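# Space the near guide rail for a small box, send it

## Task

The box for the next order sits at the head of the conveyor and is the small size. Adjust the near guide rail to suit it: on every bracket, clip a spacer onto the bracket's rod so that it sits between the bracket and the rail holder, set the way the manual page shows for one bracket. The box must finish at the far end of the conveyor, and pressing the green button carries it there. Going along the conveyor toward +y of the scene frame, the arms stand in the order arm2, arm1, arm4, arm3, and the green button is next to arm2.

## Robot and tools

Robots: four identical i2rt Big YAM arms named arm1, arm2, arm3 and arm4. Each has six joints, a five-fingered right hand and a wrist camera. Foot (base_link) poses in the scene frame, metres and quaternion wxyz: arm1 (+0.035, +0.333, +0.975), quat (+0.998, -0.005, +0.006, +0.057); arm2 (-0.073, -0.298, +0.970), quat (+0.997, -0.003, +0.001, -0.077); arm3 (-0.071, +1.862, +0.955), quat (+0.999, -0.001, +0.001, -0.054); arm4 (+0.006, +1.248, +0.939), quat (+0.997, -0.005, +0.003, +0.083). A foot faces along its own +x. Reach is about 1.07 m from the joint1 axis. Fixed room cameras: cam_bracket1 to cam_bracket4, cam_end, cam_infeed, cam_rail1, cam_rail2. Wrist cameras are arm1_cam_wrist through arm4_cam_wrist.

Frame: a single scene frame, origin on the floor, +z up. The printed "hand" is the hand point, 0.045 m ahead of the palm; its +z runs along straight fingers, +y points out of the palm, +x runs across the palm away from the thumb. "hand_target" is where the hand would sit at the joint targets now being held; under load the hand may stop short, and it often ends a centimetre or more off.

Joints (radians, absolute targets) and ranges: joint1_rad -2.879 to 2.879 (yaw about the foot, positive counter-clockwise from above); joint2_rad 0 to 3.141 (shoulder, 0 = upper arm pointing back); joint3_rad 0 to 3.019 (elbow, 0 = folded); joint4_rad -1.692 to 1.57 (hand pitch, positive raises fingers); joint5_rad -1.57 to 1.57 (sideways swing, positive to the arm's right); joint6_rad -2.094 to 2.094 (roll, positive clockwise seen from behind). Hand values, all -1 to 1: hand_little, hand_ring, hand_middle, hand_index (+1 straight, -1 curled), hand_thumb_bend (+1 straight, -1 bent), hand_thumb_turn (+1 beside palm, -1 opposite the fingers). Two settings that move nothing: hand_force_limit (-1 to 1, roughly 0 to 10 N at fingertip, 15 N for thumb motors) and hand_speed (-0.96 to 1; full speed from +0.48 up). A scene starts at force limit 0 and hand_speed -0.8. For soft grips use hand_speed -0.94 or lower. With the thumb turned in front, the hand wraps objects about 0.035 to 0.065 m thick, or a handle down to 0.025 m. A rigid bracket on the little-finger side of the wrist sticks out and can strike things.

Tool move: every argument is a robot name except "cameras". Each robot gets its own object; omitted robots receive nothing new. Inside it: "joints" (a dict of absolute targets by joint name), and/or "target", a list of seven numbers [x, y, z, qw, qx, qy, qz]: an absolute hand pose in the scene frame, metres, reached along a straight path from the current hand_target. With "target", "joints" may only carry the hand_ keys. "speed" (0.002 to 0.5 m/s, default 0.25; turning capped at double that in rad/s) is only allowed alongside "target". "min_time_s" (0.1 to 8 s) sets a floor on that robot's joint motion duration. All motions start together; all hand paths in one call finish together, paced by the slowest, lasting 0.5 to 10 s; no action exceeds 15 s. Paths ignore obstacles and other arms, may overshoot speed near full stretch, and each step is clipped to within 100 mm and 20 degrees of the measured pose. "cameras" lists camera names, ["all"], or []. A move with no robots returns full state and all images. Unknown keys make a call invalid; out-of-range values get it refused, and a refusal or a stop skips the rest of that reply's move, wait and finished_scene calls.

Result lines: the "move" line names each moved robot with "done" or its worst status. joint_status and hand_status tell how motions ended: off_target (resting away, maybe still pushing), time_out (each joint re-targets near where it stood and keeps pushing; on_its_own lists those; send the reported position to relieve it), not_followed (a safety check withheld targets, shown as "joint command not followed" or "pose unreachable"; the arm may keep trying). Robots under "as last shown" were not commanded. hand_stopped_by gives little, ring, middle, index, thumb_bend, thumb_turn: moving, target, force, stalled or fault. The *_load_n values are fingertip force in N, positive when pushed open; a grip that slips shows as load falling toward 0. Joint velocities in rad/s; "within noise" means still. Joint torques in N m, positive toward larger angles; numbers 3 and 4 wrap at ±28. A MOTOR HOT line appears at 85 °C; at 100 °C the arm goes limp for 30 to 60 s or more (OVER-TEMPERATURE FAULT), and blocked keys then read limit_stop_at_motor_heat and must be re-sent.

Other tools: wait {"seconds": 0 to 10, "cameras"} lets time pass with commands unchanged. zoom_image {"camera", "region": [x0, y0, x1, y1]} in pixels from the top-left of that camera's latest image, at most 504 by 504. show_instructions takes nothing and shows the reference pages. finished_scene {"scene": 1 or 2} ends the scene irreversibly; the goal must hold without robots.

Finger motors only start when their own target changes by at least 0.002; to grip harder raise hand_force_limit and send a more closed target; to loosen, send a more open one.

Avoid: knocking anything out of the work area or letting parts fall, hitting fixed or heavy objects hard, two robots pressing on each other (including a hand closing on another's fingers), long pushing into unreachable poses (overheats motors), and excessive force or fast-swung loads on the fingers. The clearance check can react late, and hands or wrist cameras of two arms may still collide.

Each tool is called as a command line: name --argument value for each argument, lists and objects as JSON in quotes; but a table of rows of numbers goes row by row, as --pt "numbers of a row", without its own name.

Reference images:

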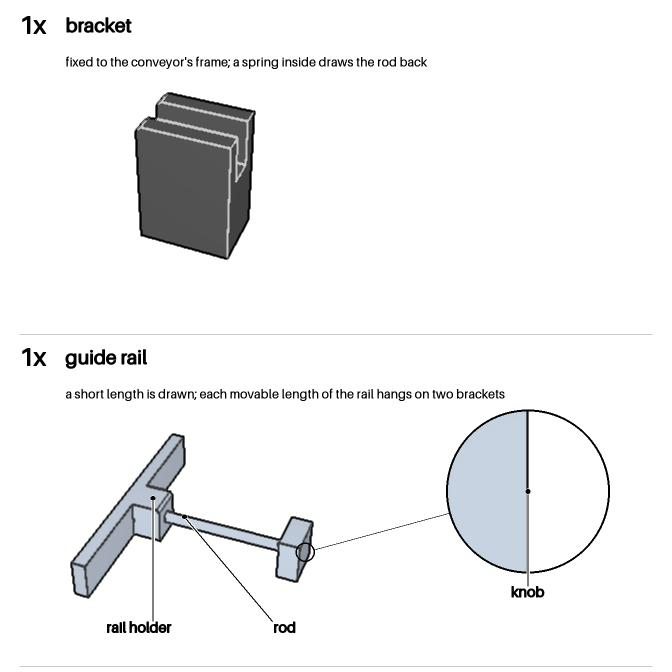

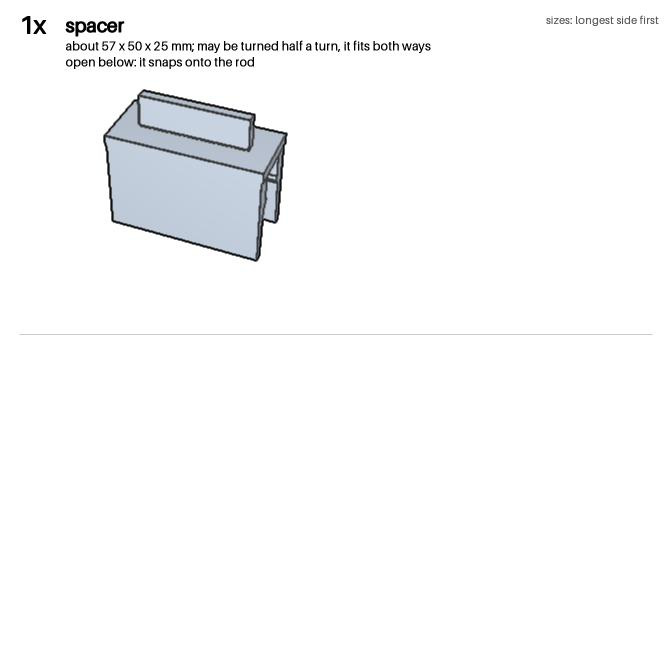

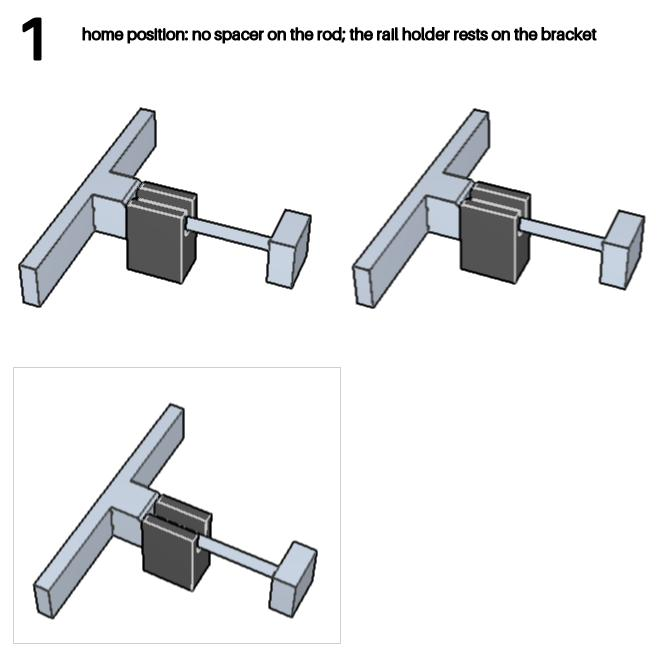

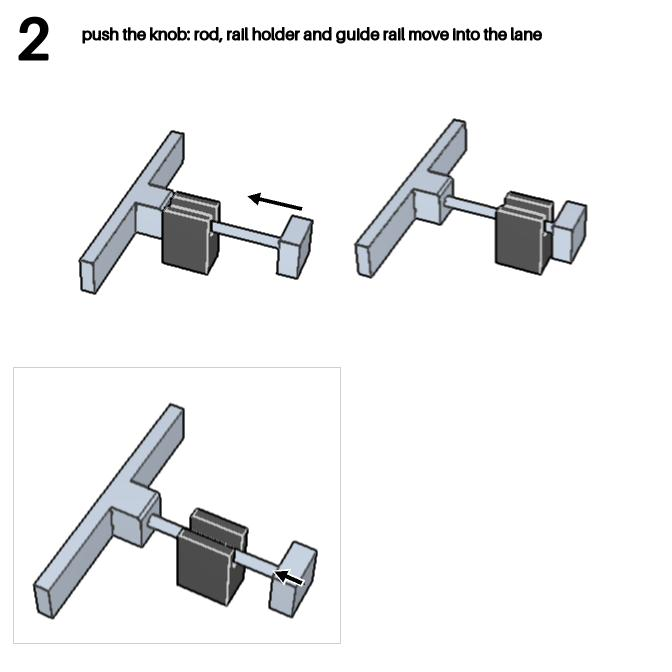

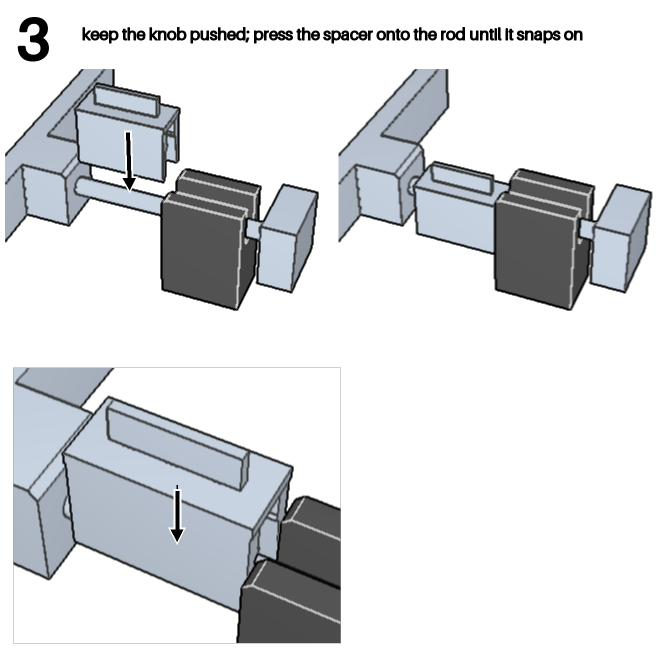

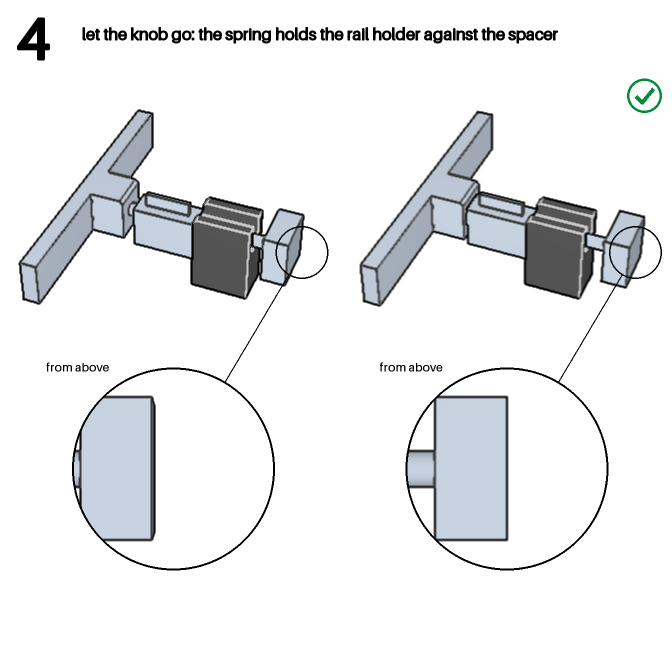

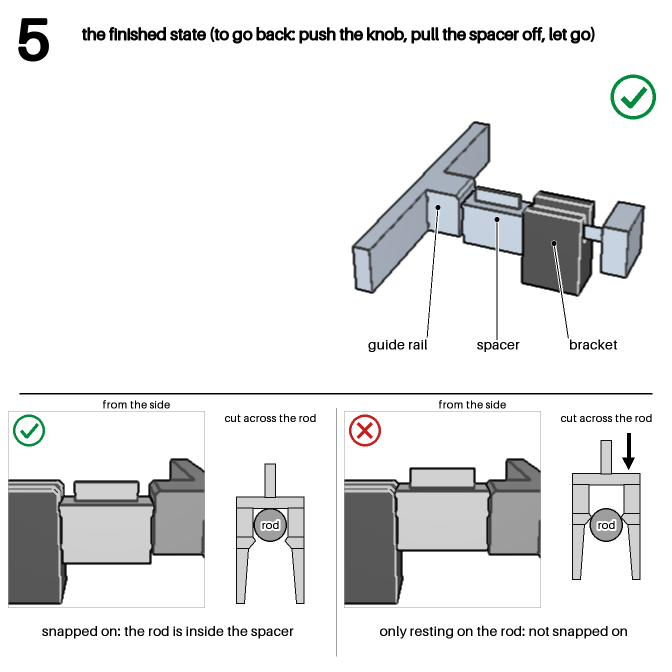

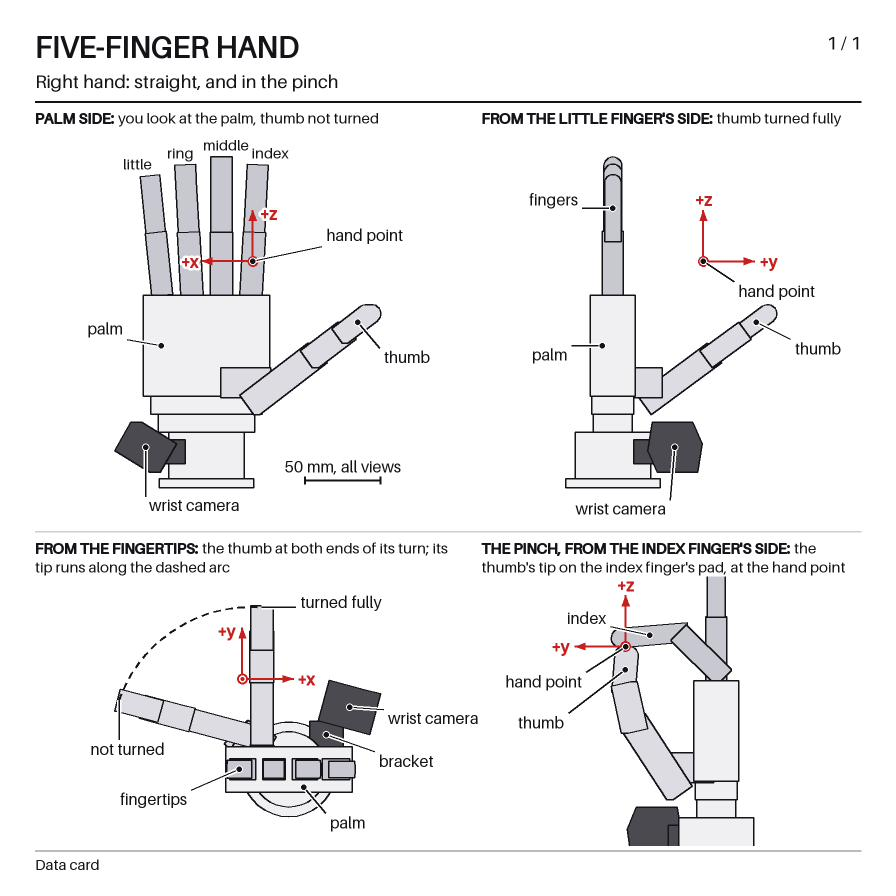

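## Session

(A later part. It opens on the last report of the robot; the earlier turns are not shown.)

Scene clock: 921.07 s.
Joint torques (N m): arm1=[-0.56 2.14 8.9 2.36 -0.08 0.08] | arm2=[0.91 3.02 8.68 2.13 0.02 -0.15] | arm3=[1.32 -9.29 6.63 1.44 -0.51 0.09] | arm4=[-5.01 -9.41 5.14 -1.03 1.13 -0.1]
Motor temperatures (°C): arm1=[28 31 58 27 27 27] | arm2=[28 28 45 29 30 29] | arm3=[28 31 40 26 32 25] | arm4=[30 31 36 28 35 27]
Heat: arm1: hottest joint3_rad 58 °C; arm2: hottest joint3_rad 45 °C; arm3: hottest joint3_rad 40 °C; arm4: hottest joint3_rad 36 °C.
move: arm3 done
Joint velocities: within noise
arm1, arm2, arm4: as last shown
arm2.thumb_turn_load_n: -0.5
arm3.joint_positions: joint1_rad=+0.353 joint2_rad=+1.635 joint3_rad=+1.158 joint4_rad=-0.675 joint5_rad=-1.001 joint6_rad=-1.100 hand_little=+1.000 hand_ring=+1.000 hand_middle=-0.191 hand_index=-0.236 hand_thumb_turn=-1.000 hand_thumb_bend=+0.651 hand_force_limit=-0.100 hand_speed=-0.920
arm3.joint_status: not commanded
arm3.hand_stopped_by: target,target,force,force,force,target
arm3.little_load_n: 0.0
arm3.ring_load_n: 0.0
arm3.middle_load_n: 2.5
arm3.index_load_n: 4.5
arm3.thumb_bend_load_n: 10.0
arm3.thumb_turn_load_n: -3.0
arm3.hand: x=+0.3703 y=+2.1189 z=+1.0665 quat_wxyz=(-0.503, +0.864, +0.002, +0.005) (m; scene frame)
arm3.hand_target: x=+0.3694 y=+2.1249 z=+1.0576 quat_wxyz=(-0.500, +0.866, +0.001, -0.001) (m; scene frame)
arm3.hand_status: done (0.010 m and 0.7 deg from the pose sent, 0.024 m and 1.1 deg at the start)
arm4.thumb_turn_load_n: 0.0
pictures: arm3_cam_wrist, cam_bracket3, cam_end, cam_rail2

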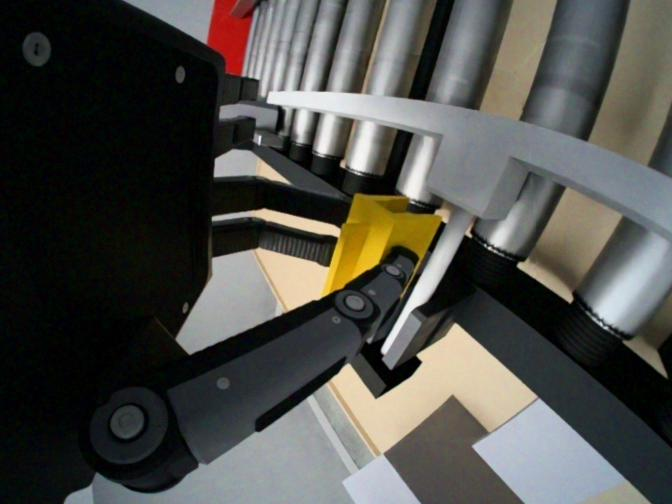

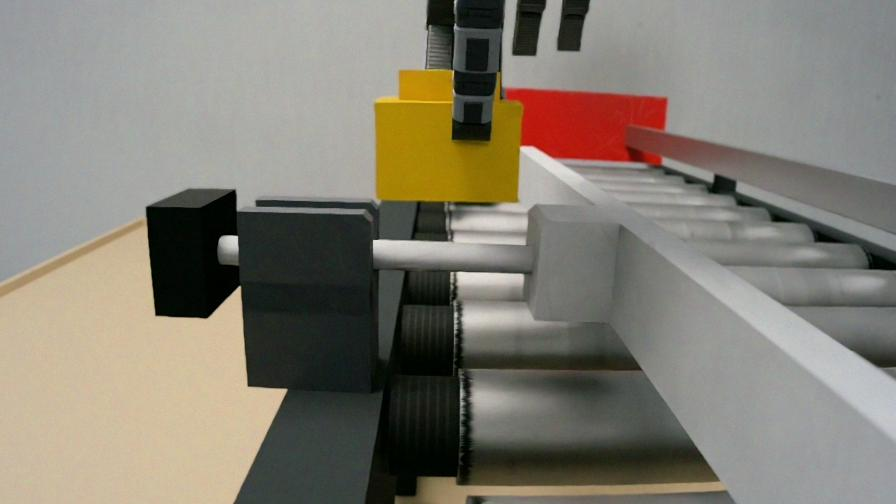

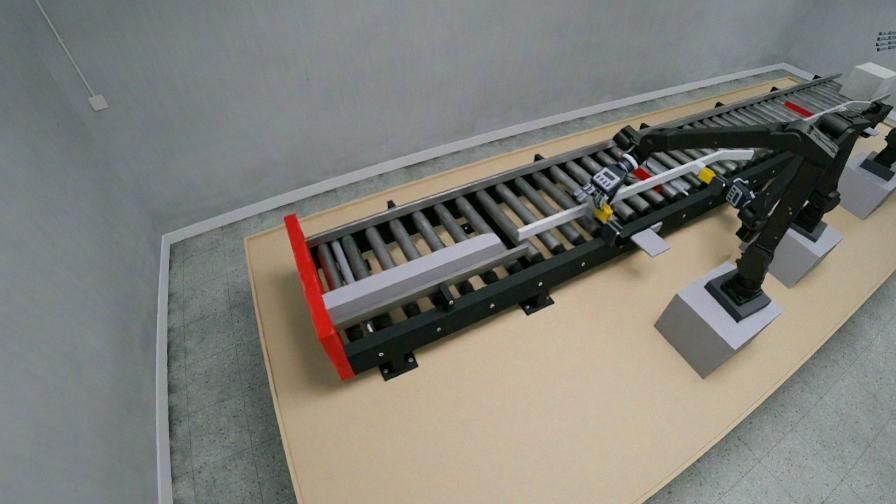

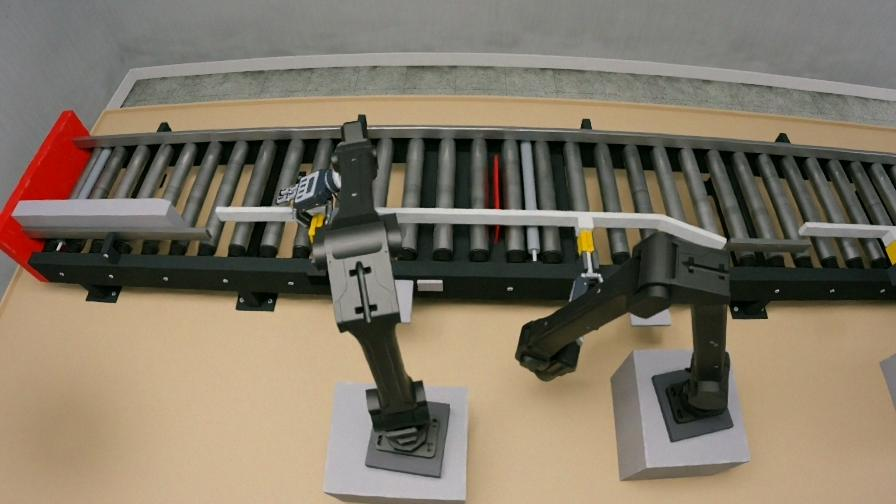

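move --arm3 '{"target": [0.373, 2.103, 1.055, 0.5, -0.866, 0.0, 0.0], "speed": 0.05}' --cameras '["arm3_cam_wrist", "cam_bracket3", "cam_rail2", "cam_end"]'

zoom_image --camera "cam_bracket3" --region '[340, 50, 640, 350]'

zoom_image --camera "cam_end" --region '[570, 170, 650, 250]'

zoom_image --camera "arm3_cam_wrist" --region '[320, 170, 480, 330]'

Scene clock: 971.50 s.
Joint torques (N m): arm1=[0.03 2.26 8.91 2.5 -0.03 0.14] | arm2=[0.91 3.08 8.65 2.1 0.01 -0.15] | arm3=[-0.85 -9.29 6.84 0.25 -1.24 -0.15] | arm4=[-5.07 -9.41 5.18 -1.03 1.12 -0.09]
Motor temperatures (°C): arm1=[28 30 58 27 27 27] | arm2=[28 28 45 29 30 29] | arm3=[28 31 40 26 32 25] | arm4=[30 31 36 28 35 27]
Heat: arm1: hottest joint3_rad 58 °C; arm2: hottest joint3_rad 45 °C; arm3: hottest joint3_rad 40 °C; arm4: hottest joint3_rad 36 °C.
move: arm3 done
Joint velocities: within noise
arm1, arm2, arm4: as last shown
arm2.middle_load_n: -0.5
arm2.thumb_turn_load_n: 0.0
arm3.joint_positions: joint1_rad=+0.328 joint2_rad=+1.639 joint3_rad=+1.158 joint4_rad=-0.706 joint5_rad=-1.003 joint6_rad=-1.138 hand_little=+1.000 hand_ring=+1.000 hand_middle=-0.191 hand_index=-0.236 hand_thumb_turn=-1.000 hand_thumb_bend=+0.651 hand_force_limit=-0.100 hand_speed=-0.920
arm3.joint_status: not commanded
arm3.hand_stopped_by: target,target,force,force,force,target
arm3.little_load_n: 0.0
arm3.ring_load_n: 0.0
arm3.middle_load_n: 3.0
arm3.index_load_n: 4.5
arm3.thumb_bend_load_n: 10.0
arm3.thumb_turn_load_n: -3.0
arm3.hand: x=+0.3720 y=+2.1060 z=+1.0626 quat_wxyz=(-0.500, +0.866, -0.001, +0.006) (m; scene frame)
arm3.hand_target: x=+0.3736 y=+2.1002 z=+1.0556 quat_wxyz=(-0.501, +0.866, -0.008, -0.001) (m; scene frame)
arm3.hand_status: done (0.008 m and 0.7 deg from the pose sent, 0.020 m and 0.7 deg at the start)
arm4.thumb_turn_load_n: 0.5
pictures: arm3_cam_wrist, cam_bracket3, cam_end, cam_rail2

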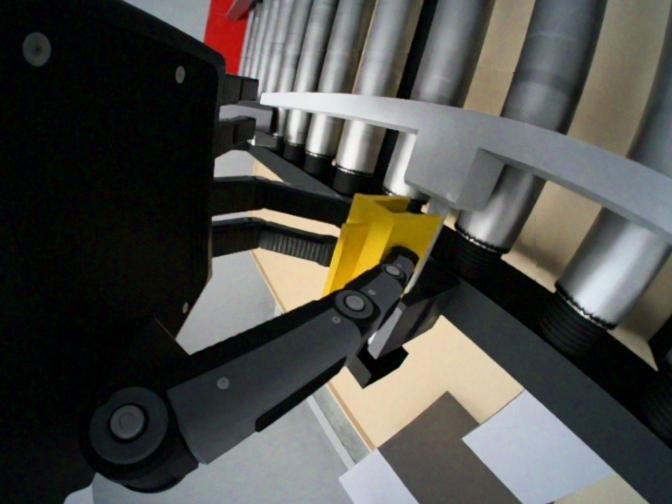

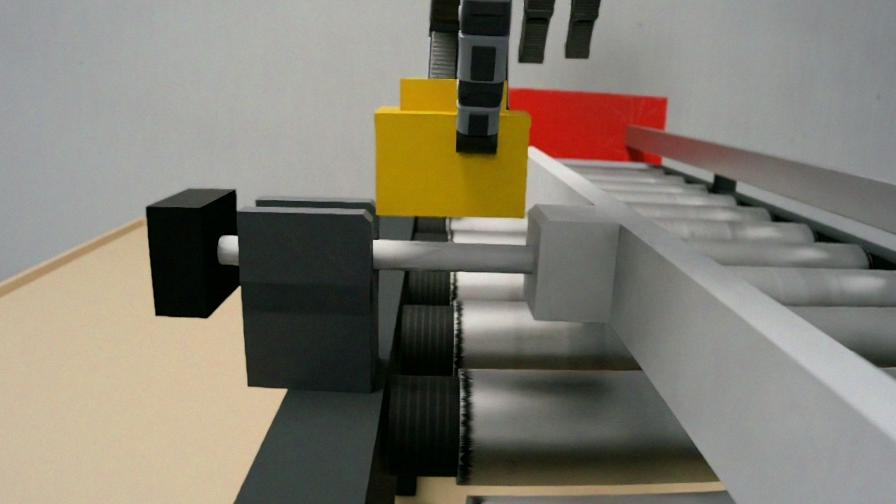

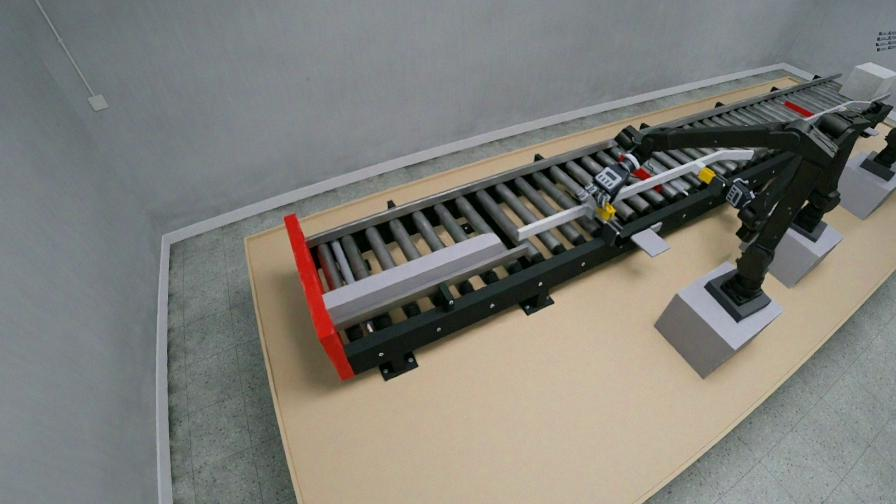

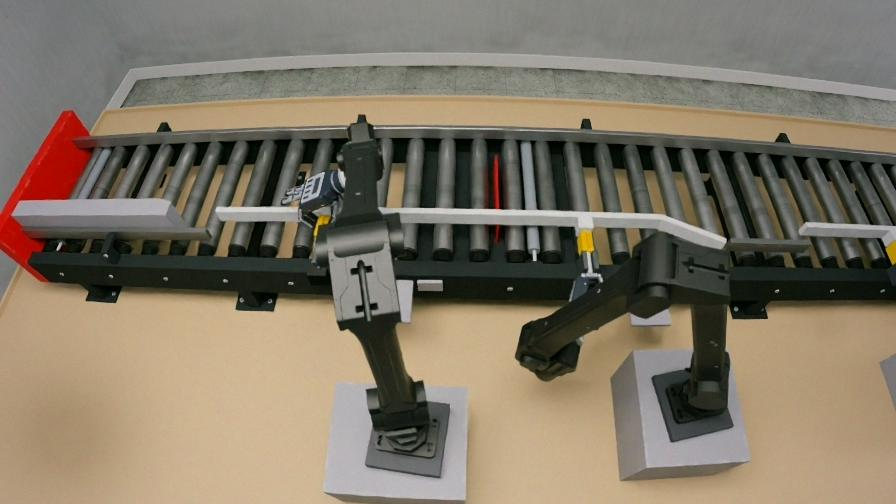

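Scaled by 1.680.

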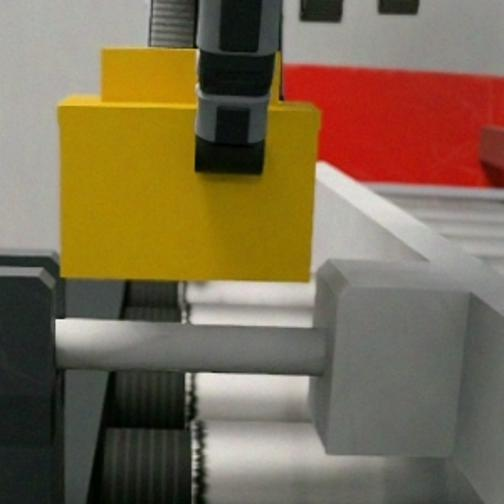

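Scaled by 6.300.

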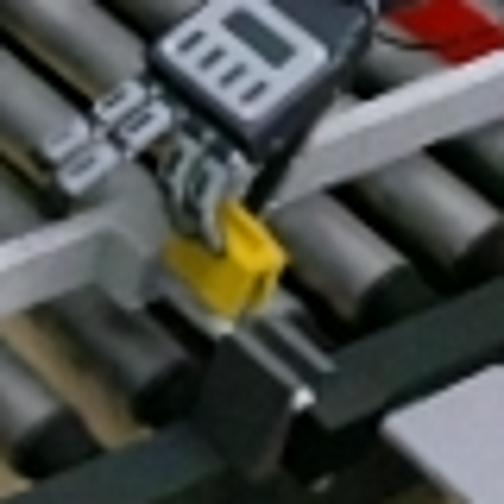

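Scaled by 3.150 from the camera's 672x504 image, which has a finer 960x720 frame.

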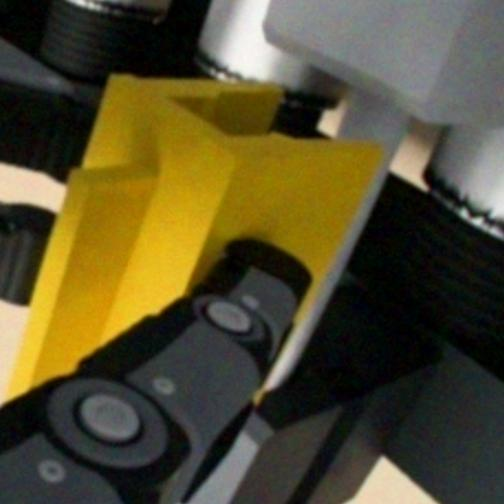

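move --arm3 '{"target": [0.3735, 2.0985, 1.045, 0.5, -0.866, 0.0, 0.0], "speed": 0.05}' --cameras '["arm3_cam_wrist", "cam_bracket3", "cam_rail2", "cam_end"]'

zoom_image --camera "cam_bracket3" --region '[340, 50, 640, 350]'

zoom_image --camera "cam_end" --region '[570, 170, 650, 250]'

zoom_image --camera "arm3_cam_wrist" --region '[320, 170, 480, 330]'

Scene clock: 984.60 s.
Joint torques (N m): arm1=[-0.67 2.26 8.85 2.26 -0.09 0.09] | arm2=[0.91 3.02 8.66 2.11 0.01 -0.15] | arm3=[-0.85 -9.47 5.93 0.66 -1.26 -0.16] | arm4=[-5.07 -9.35 5.15 -1.01 1.12 -0.1]
Motor temperatures (°C): arm1=[28 30 58 27 27 27] | arm2=[28 28 45 29 30 29] | arm3=[28 31 40 26 33 25] | arm4=[30 31 36 28 35 27]
Heat: arm1: hottest joint3_rad 58 °C; arm2: hottest joint3_rad 45 °C; arm3: hottest joint3_rad 40 °C; arm4: hottest joint3_rad 36 °C.
move: arm3 off_target
Joint velocities: within noise
arm1, arm2, arm4: as last shown
arm2.middle_load_n: 0.0
arm3.joint_positions: joint1_rad=+0.328 joint2_rad=+1.653 joint3_rad=+1.158 joint4_rad=-0.706 joint5_rad=-1.005 joint6_rad=-1.166 hand_little=+1.000 hand_ring=+1.000 hand_middle=-0.191 hand_index=-0.236 hand_thumb_turn=-1.000 hand_thumb_bend=+0.651 hand_force_limit=-0.100 hand_speed=-0.920
arm3.joint_status: not commanded
arm3.hand_stopped_by: target,target,force,force,force,target
arm3.little_load_n: 0.0
arm3.ring_load_n: -0.5
arm3.middle_load_n: 3.0
arm3.index_load_n: 4.5
arm3.thumb_bend_load_n: 9.5
arm3.thumb_turn_load_n: -3.0
arm3.hand: x=+0.3732 y=+2.1057 z=+1.0557 quat_wxyz=(-0.499, +0.866, +0.008, +0.007) (m; scene frame)
arm3.hand_target: x=+0.3726 y=+2.0994 z=+1.0455 quat_wxyz=(-0.500, +0.866, +0.001, +0.000) (m; scene frame)
arm3.hand_status: off_target (0.013 m and 1.2 deg from the pose sent, 0.019 m and 0.7 deg at the start)
arm4.thumb_turn_load_n: 0.0
pictures: arm3_cam_wrist, cam_bracket3, cam_end, cam_rail2

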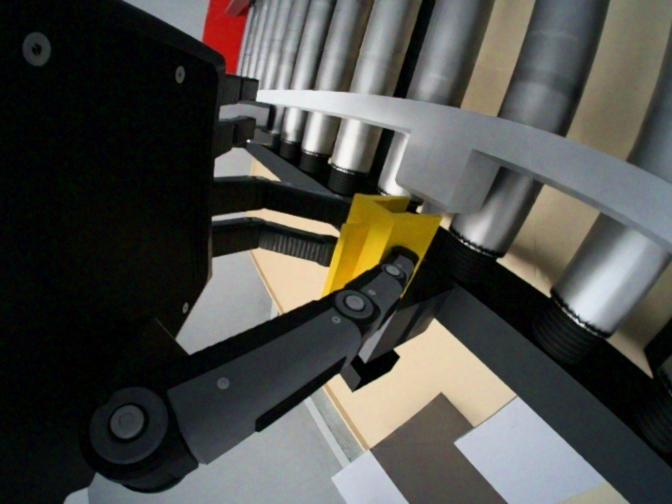

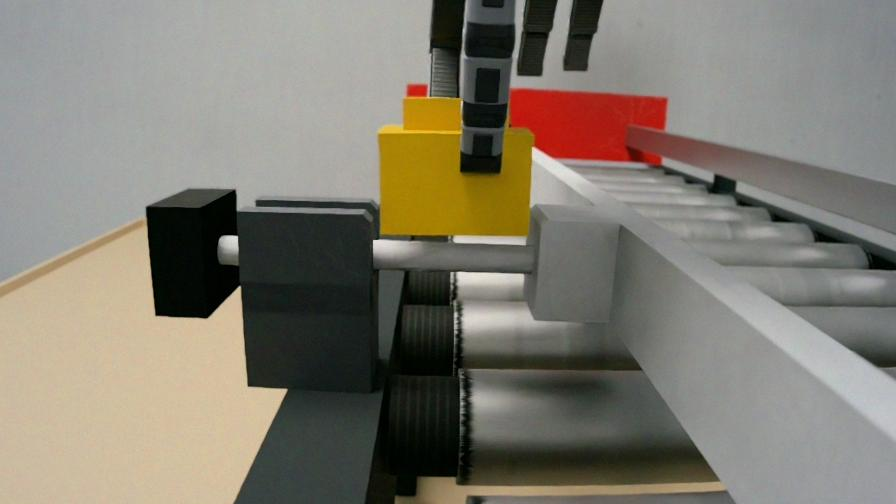

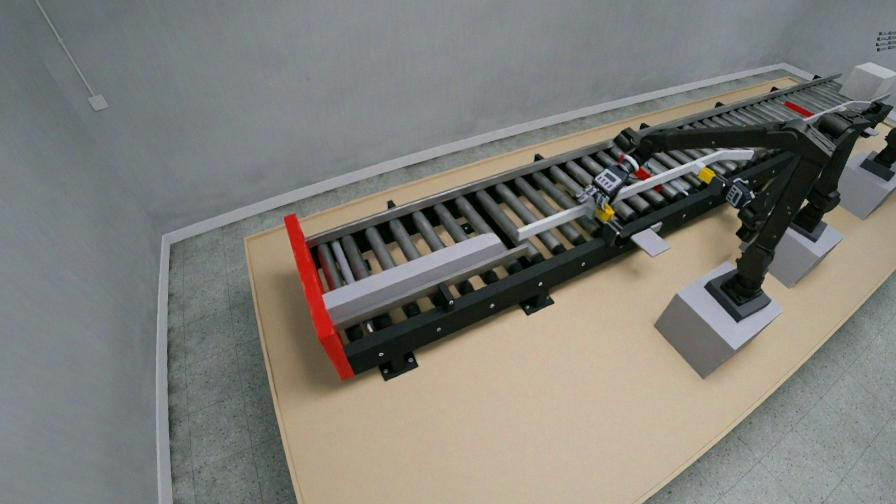

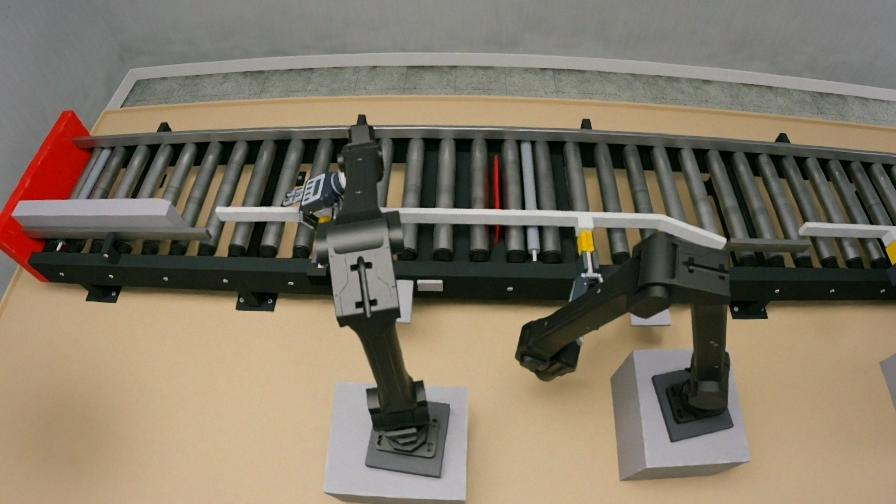

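Scaled by 1.680.

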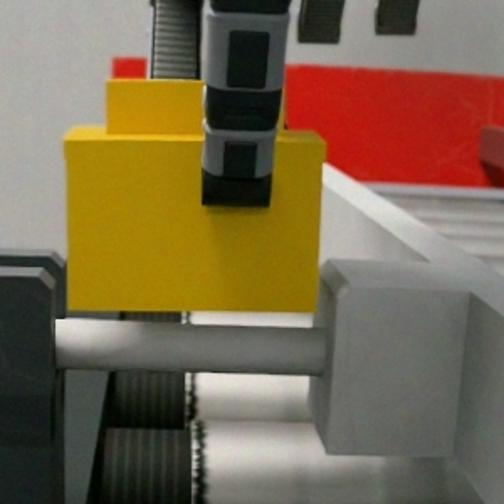

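Scaled by 6.300.

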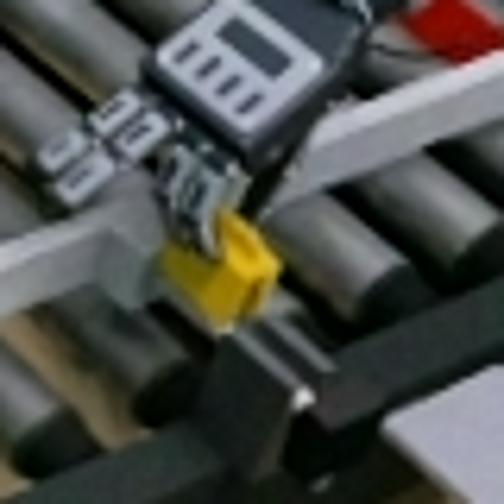

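Scaled by 3.150 from the camera's 672x504 image, which has a finer 960x720 frame.

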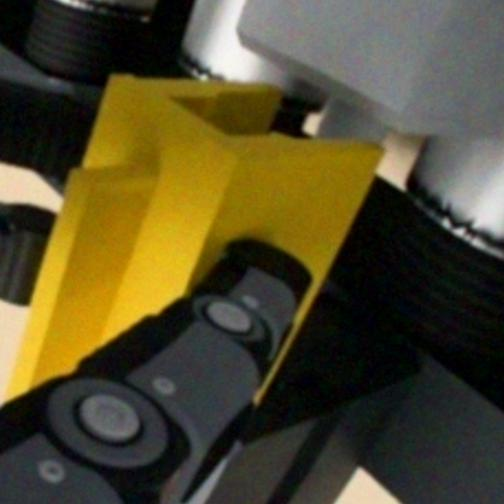

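move --arm3 '{"target": [0.3725, 2.0965, 1.041, 0.5, -0.866, 0.0, 0.0], "speed": 0.04}' --cameras '["arm3_cam_wrist", "cam_bracket3", "cam_end"]'

zoom_image --camera "cam_bracket3" --region '[340, 50, 640, 350]'

zoom_image --camera "cam_end" --region '[570, 170, 650, 250]'

zoom_image --camera "arm3_cam_wrist" --region '[320, 170, 480, 330]'

Scene clock: 996.63 s.
Joint torques (N m): arm1=[-0.15 1.67 8.83 2.48 -0.09 0.13] | arm2=[0.91 3.08 8.66 2.11 0.01 -0.14] | arm3=[-0.85 -9.35 6.02 0.85 -1.26 -0.14] | arm4=[-5.07 -9.29 5.18 -1.02 1.11 -0.09]
Motor temperatures (°C): arm1=[28 30 58 27 27 27] | arm2=[28 28 45 29 30 29] | arm3=[28 31 40 26 33 25] | arm4=[30 31 36 28 35 27]
Heat: arm1: hottest joint3_rad 58 °C; arm2: hottest joint3_rad 45 °C; arm3: hottest joint3_rad 40 °C; arm4: hottest joint3_rad 36 °C.
move: arm3 off_target
Joint velocities: within noise
arm1, arm2, arm4: as last shown
arm3.joint_positions: joint1_rad=+0.328 joint2_rad=+1.654 joint3_rad=+1.148 joint4_rad=-0.706 joint5_rad=-1.006 joint6_rad=-1.179 hand_little=+1.000 hand_ring=+1.000 hand_middle=-0.191 hand_index=-0.236 hand_thumb_turn=-1.000 hand_thumb_bend=+0.651 hand_force_limit=-0.100 hand_speed=-0.920
arm3.joint_status: not commanded
arm3.hand_stopped_by: target,target,force,force,force,target
arm3.little_load_n: 0.0
arm3.ring_load_n: 0.0
arm3.middle_load_n: 2.5
arm3.index_load_n: 4.5
arm3.thumb_bend_load_n: 9.5
arm3.thumb_turn_load_n: -3.0
arm3.hand: x=+0.3697 y=+2.1048 z=+1.0509 quat_wxyz=(-0.499, +0.867, +0.011, +0.005) (m; scene frame)
arm3.hand_target: x=+0.3707 y=+2.0988 z=+1.0411 quat_wxyz=(-0.500, +0.866, +0.005, +0.000) (m; scene frame)
arm3.hand_status: off_target (0.013 m and 1.4 deg from the pose sent, 0.017 m and 1.2 deg at the start)
pictures: arm3_cam_wrist, cam_bracket3, cam_end

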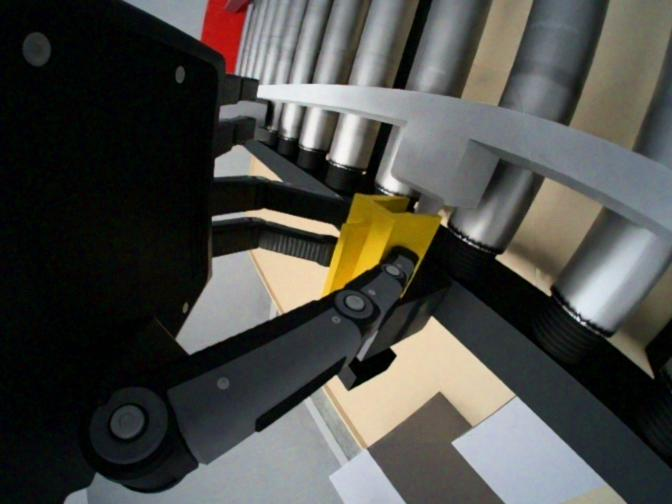

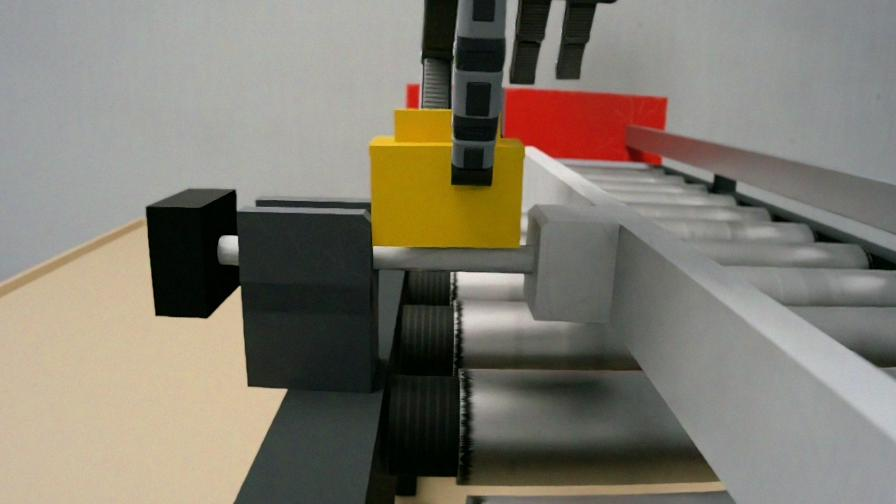

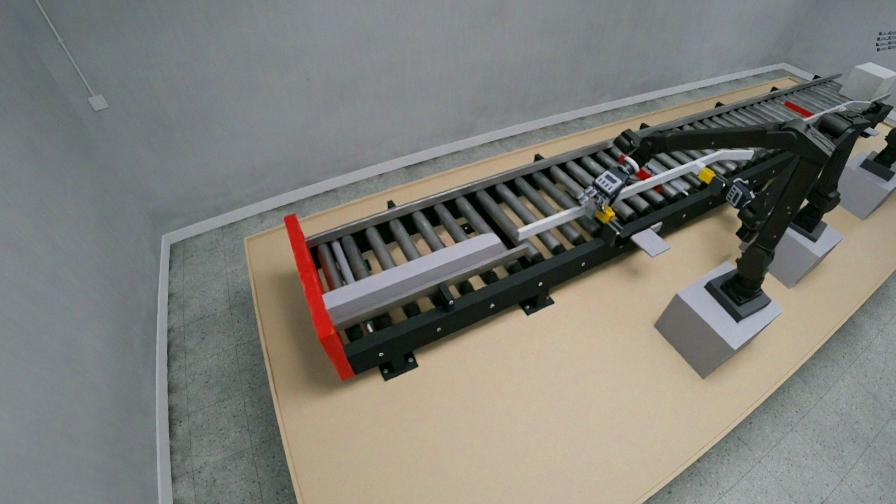

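Scaled by 1.680.

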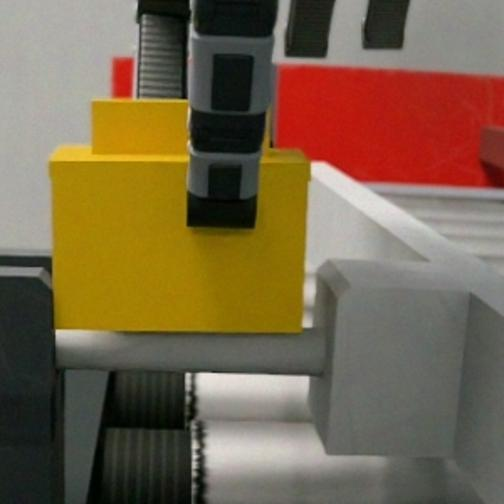

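Scaled by 6.300.

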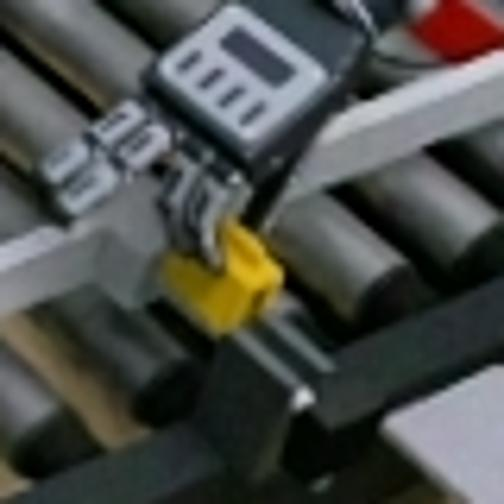

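Scaled by 3.150 from the camera's 672x504 image, which has a finer 960x720 frame.

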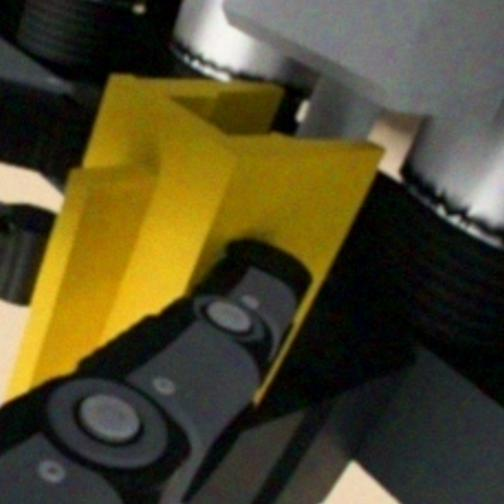

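move --arm3 '{"target": [0.375, 2.0965, 1.037, 0.5, -0.866, 0.0, 0.0], "speed": 0.04}' --cameras '["arm3_cam_wrist", "cam_bracket3", "cam_end"]'

zoom_image --camera "cam_bracket3" --region '[340, 50, 640, 350]'

zoom_image --camera "arm3_cam_wrist" --region '[320, 170, 480, 330]'

Scene clock: 1004.33 s.
Joint torques (N m): arm1=[-0.56 2.2 8.84 2.29 -0.07 0.06] | arm2=[0.97 3.08 8.65 2.14 0.01 -0.14] | arm3=[-0.91 -9.52 6.3 1.1 -1.23 -0.11] | arm4=[-5.01 -9.35 5.15 -1.03 1.13 -0.1]
Motor temperatures (°C): arm1=[28 30 58 27 27 27] | arm2=[28 28 45 29 30 29] | arm3=[28 31 39 26 34 25] | arm4=[30 31 36 28 35 27]
Heat: arm1: hottest joint3_rad 58 °C; arm2: hottest joint3_rad 45 °C; arm3: hottest joint3_rad 39 °C; arm4: hottest joint3_rad 36 °C.
move: arm3 off_target
Joint velocities: within noise
arm1, arm2, arm4: as last shown
arm1.ring_load_n: 0.5
arm3.joint_positions: joint1_rad=+0.325 joint2_rad=+1.668 joint3_rad=+1.148 joint4_rad=-0.706 joint5_rad=-1.008 joint6_rad=-1.186 hand_little=+1.000 hand_ring=+1.000 hand_middle=-0.191 hand_index=-0.236 hand_thumb_turn=-1.000 hand_thumb_bend=+0.651 hand_force_limit=-0.100 hand_speed=-0.920
arm3.joint_status: not commanded
arm3.hand_stopped_by: target,target,force,force,force,target
arm3.little_load_n: -0.5
arm3.ring_load_n: 0.0
arm3.middle_load_n: 2.5
arm3.index_load_n: 4.5
arm3.thumb_bend_load_n: 9.5
arm3.thumb_turn_load_n: -3.0
arm3.hand: x=+0.3701 y=+2.1034 z=+1.0446 quat_wxyz=(-0.498, +0.867, +0.010, +0.001) (m; scene frame)
arm3.hand_target: x=+0.3743 y=+2.0977 z=+1.0370 quat_wxyz=(-0.500, +0.866, +0.004, +0.001) (m; scene frame)
arm3.hand_status: off_target (0.011 m and 1.1 deg from the pose sent, 0.017 m and 1.4 deg at the start)
pictures: arm3_cam_wrist, cam_bracket3, cam_end

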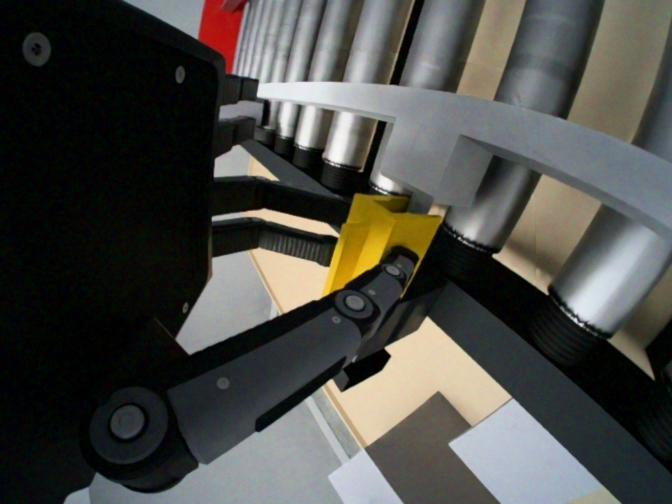

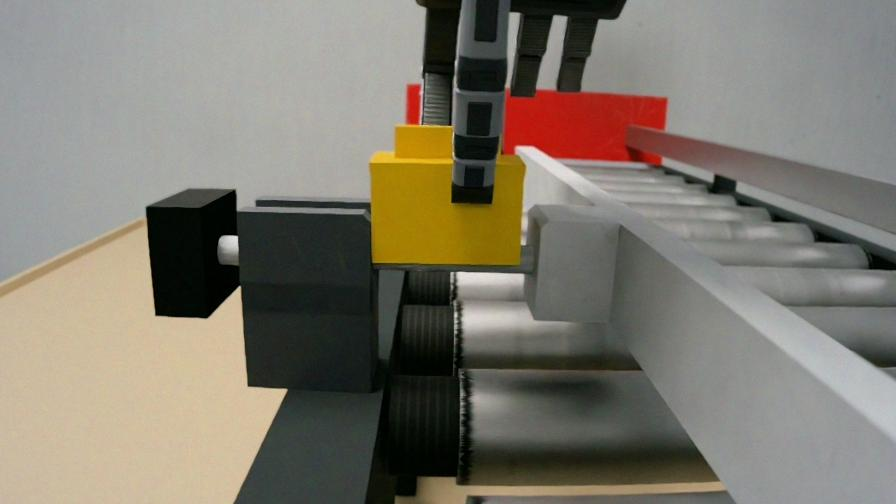

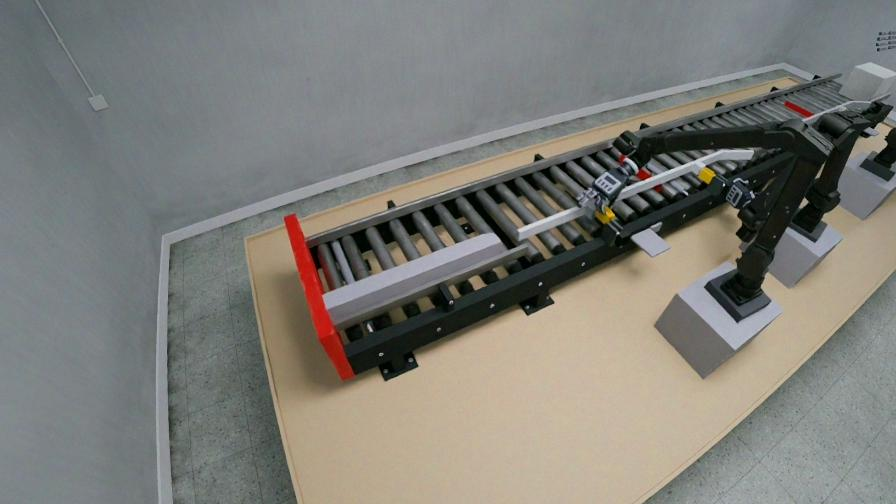

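Scaled by 1.680.

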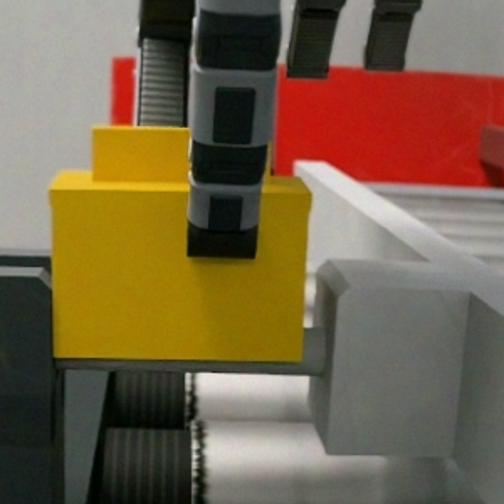

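Scaled by 3.150 from the camera's 672x504 image, which has a finer 960x720 frame.

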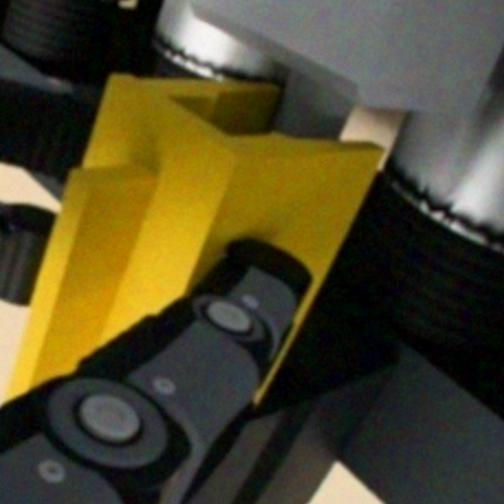

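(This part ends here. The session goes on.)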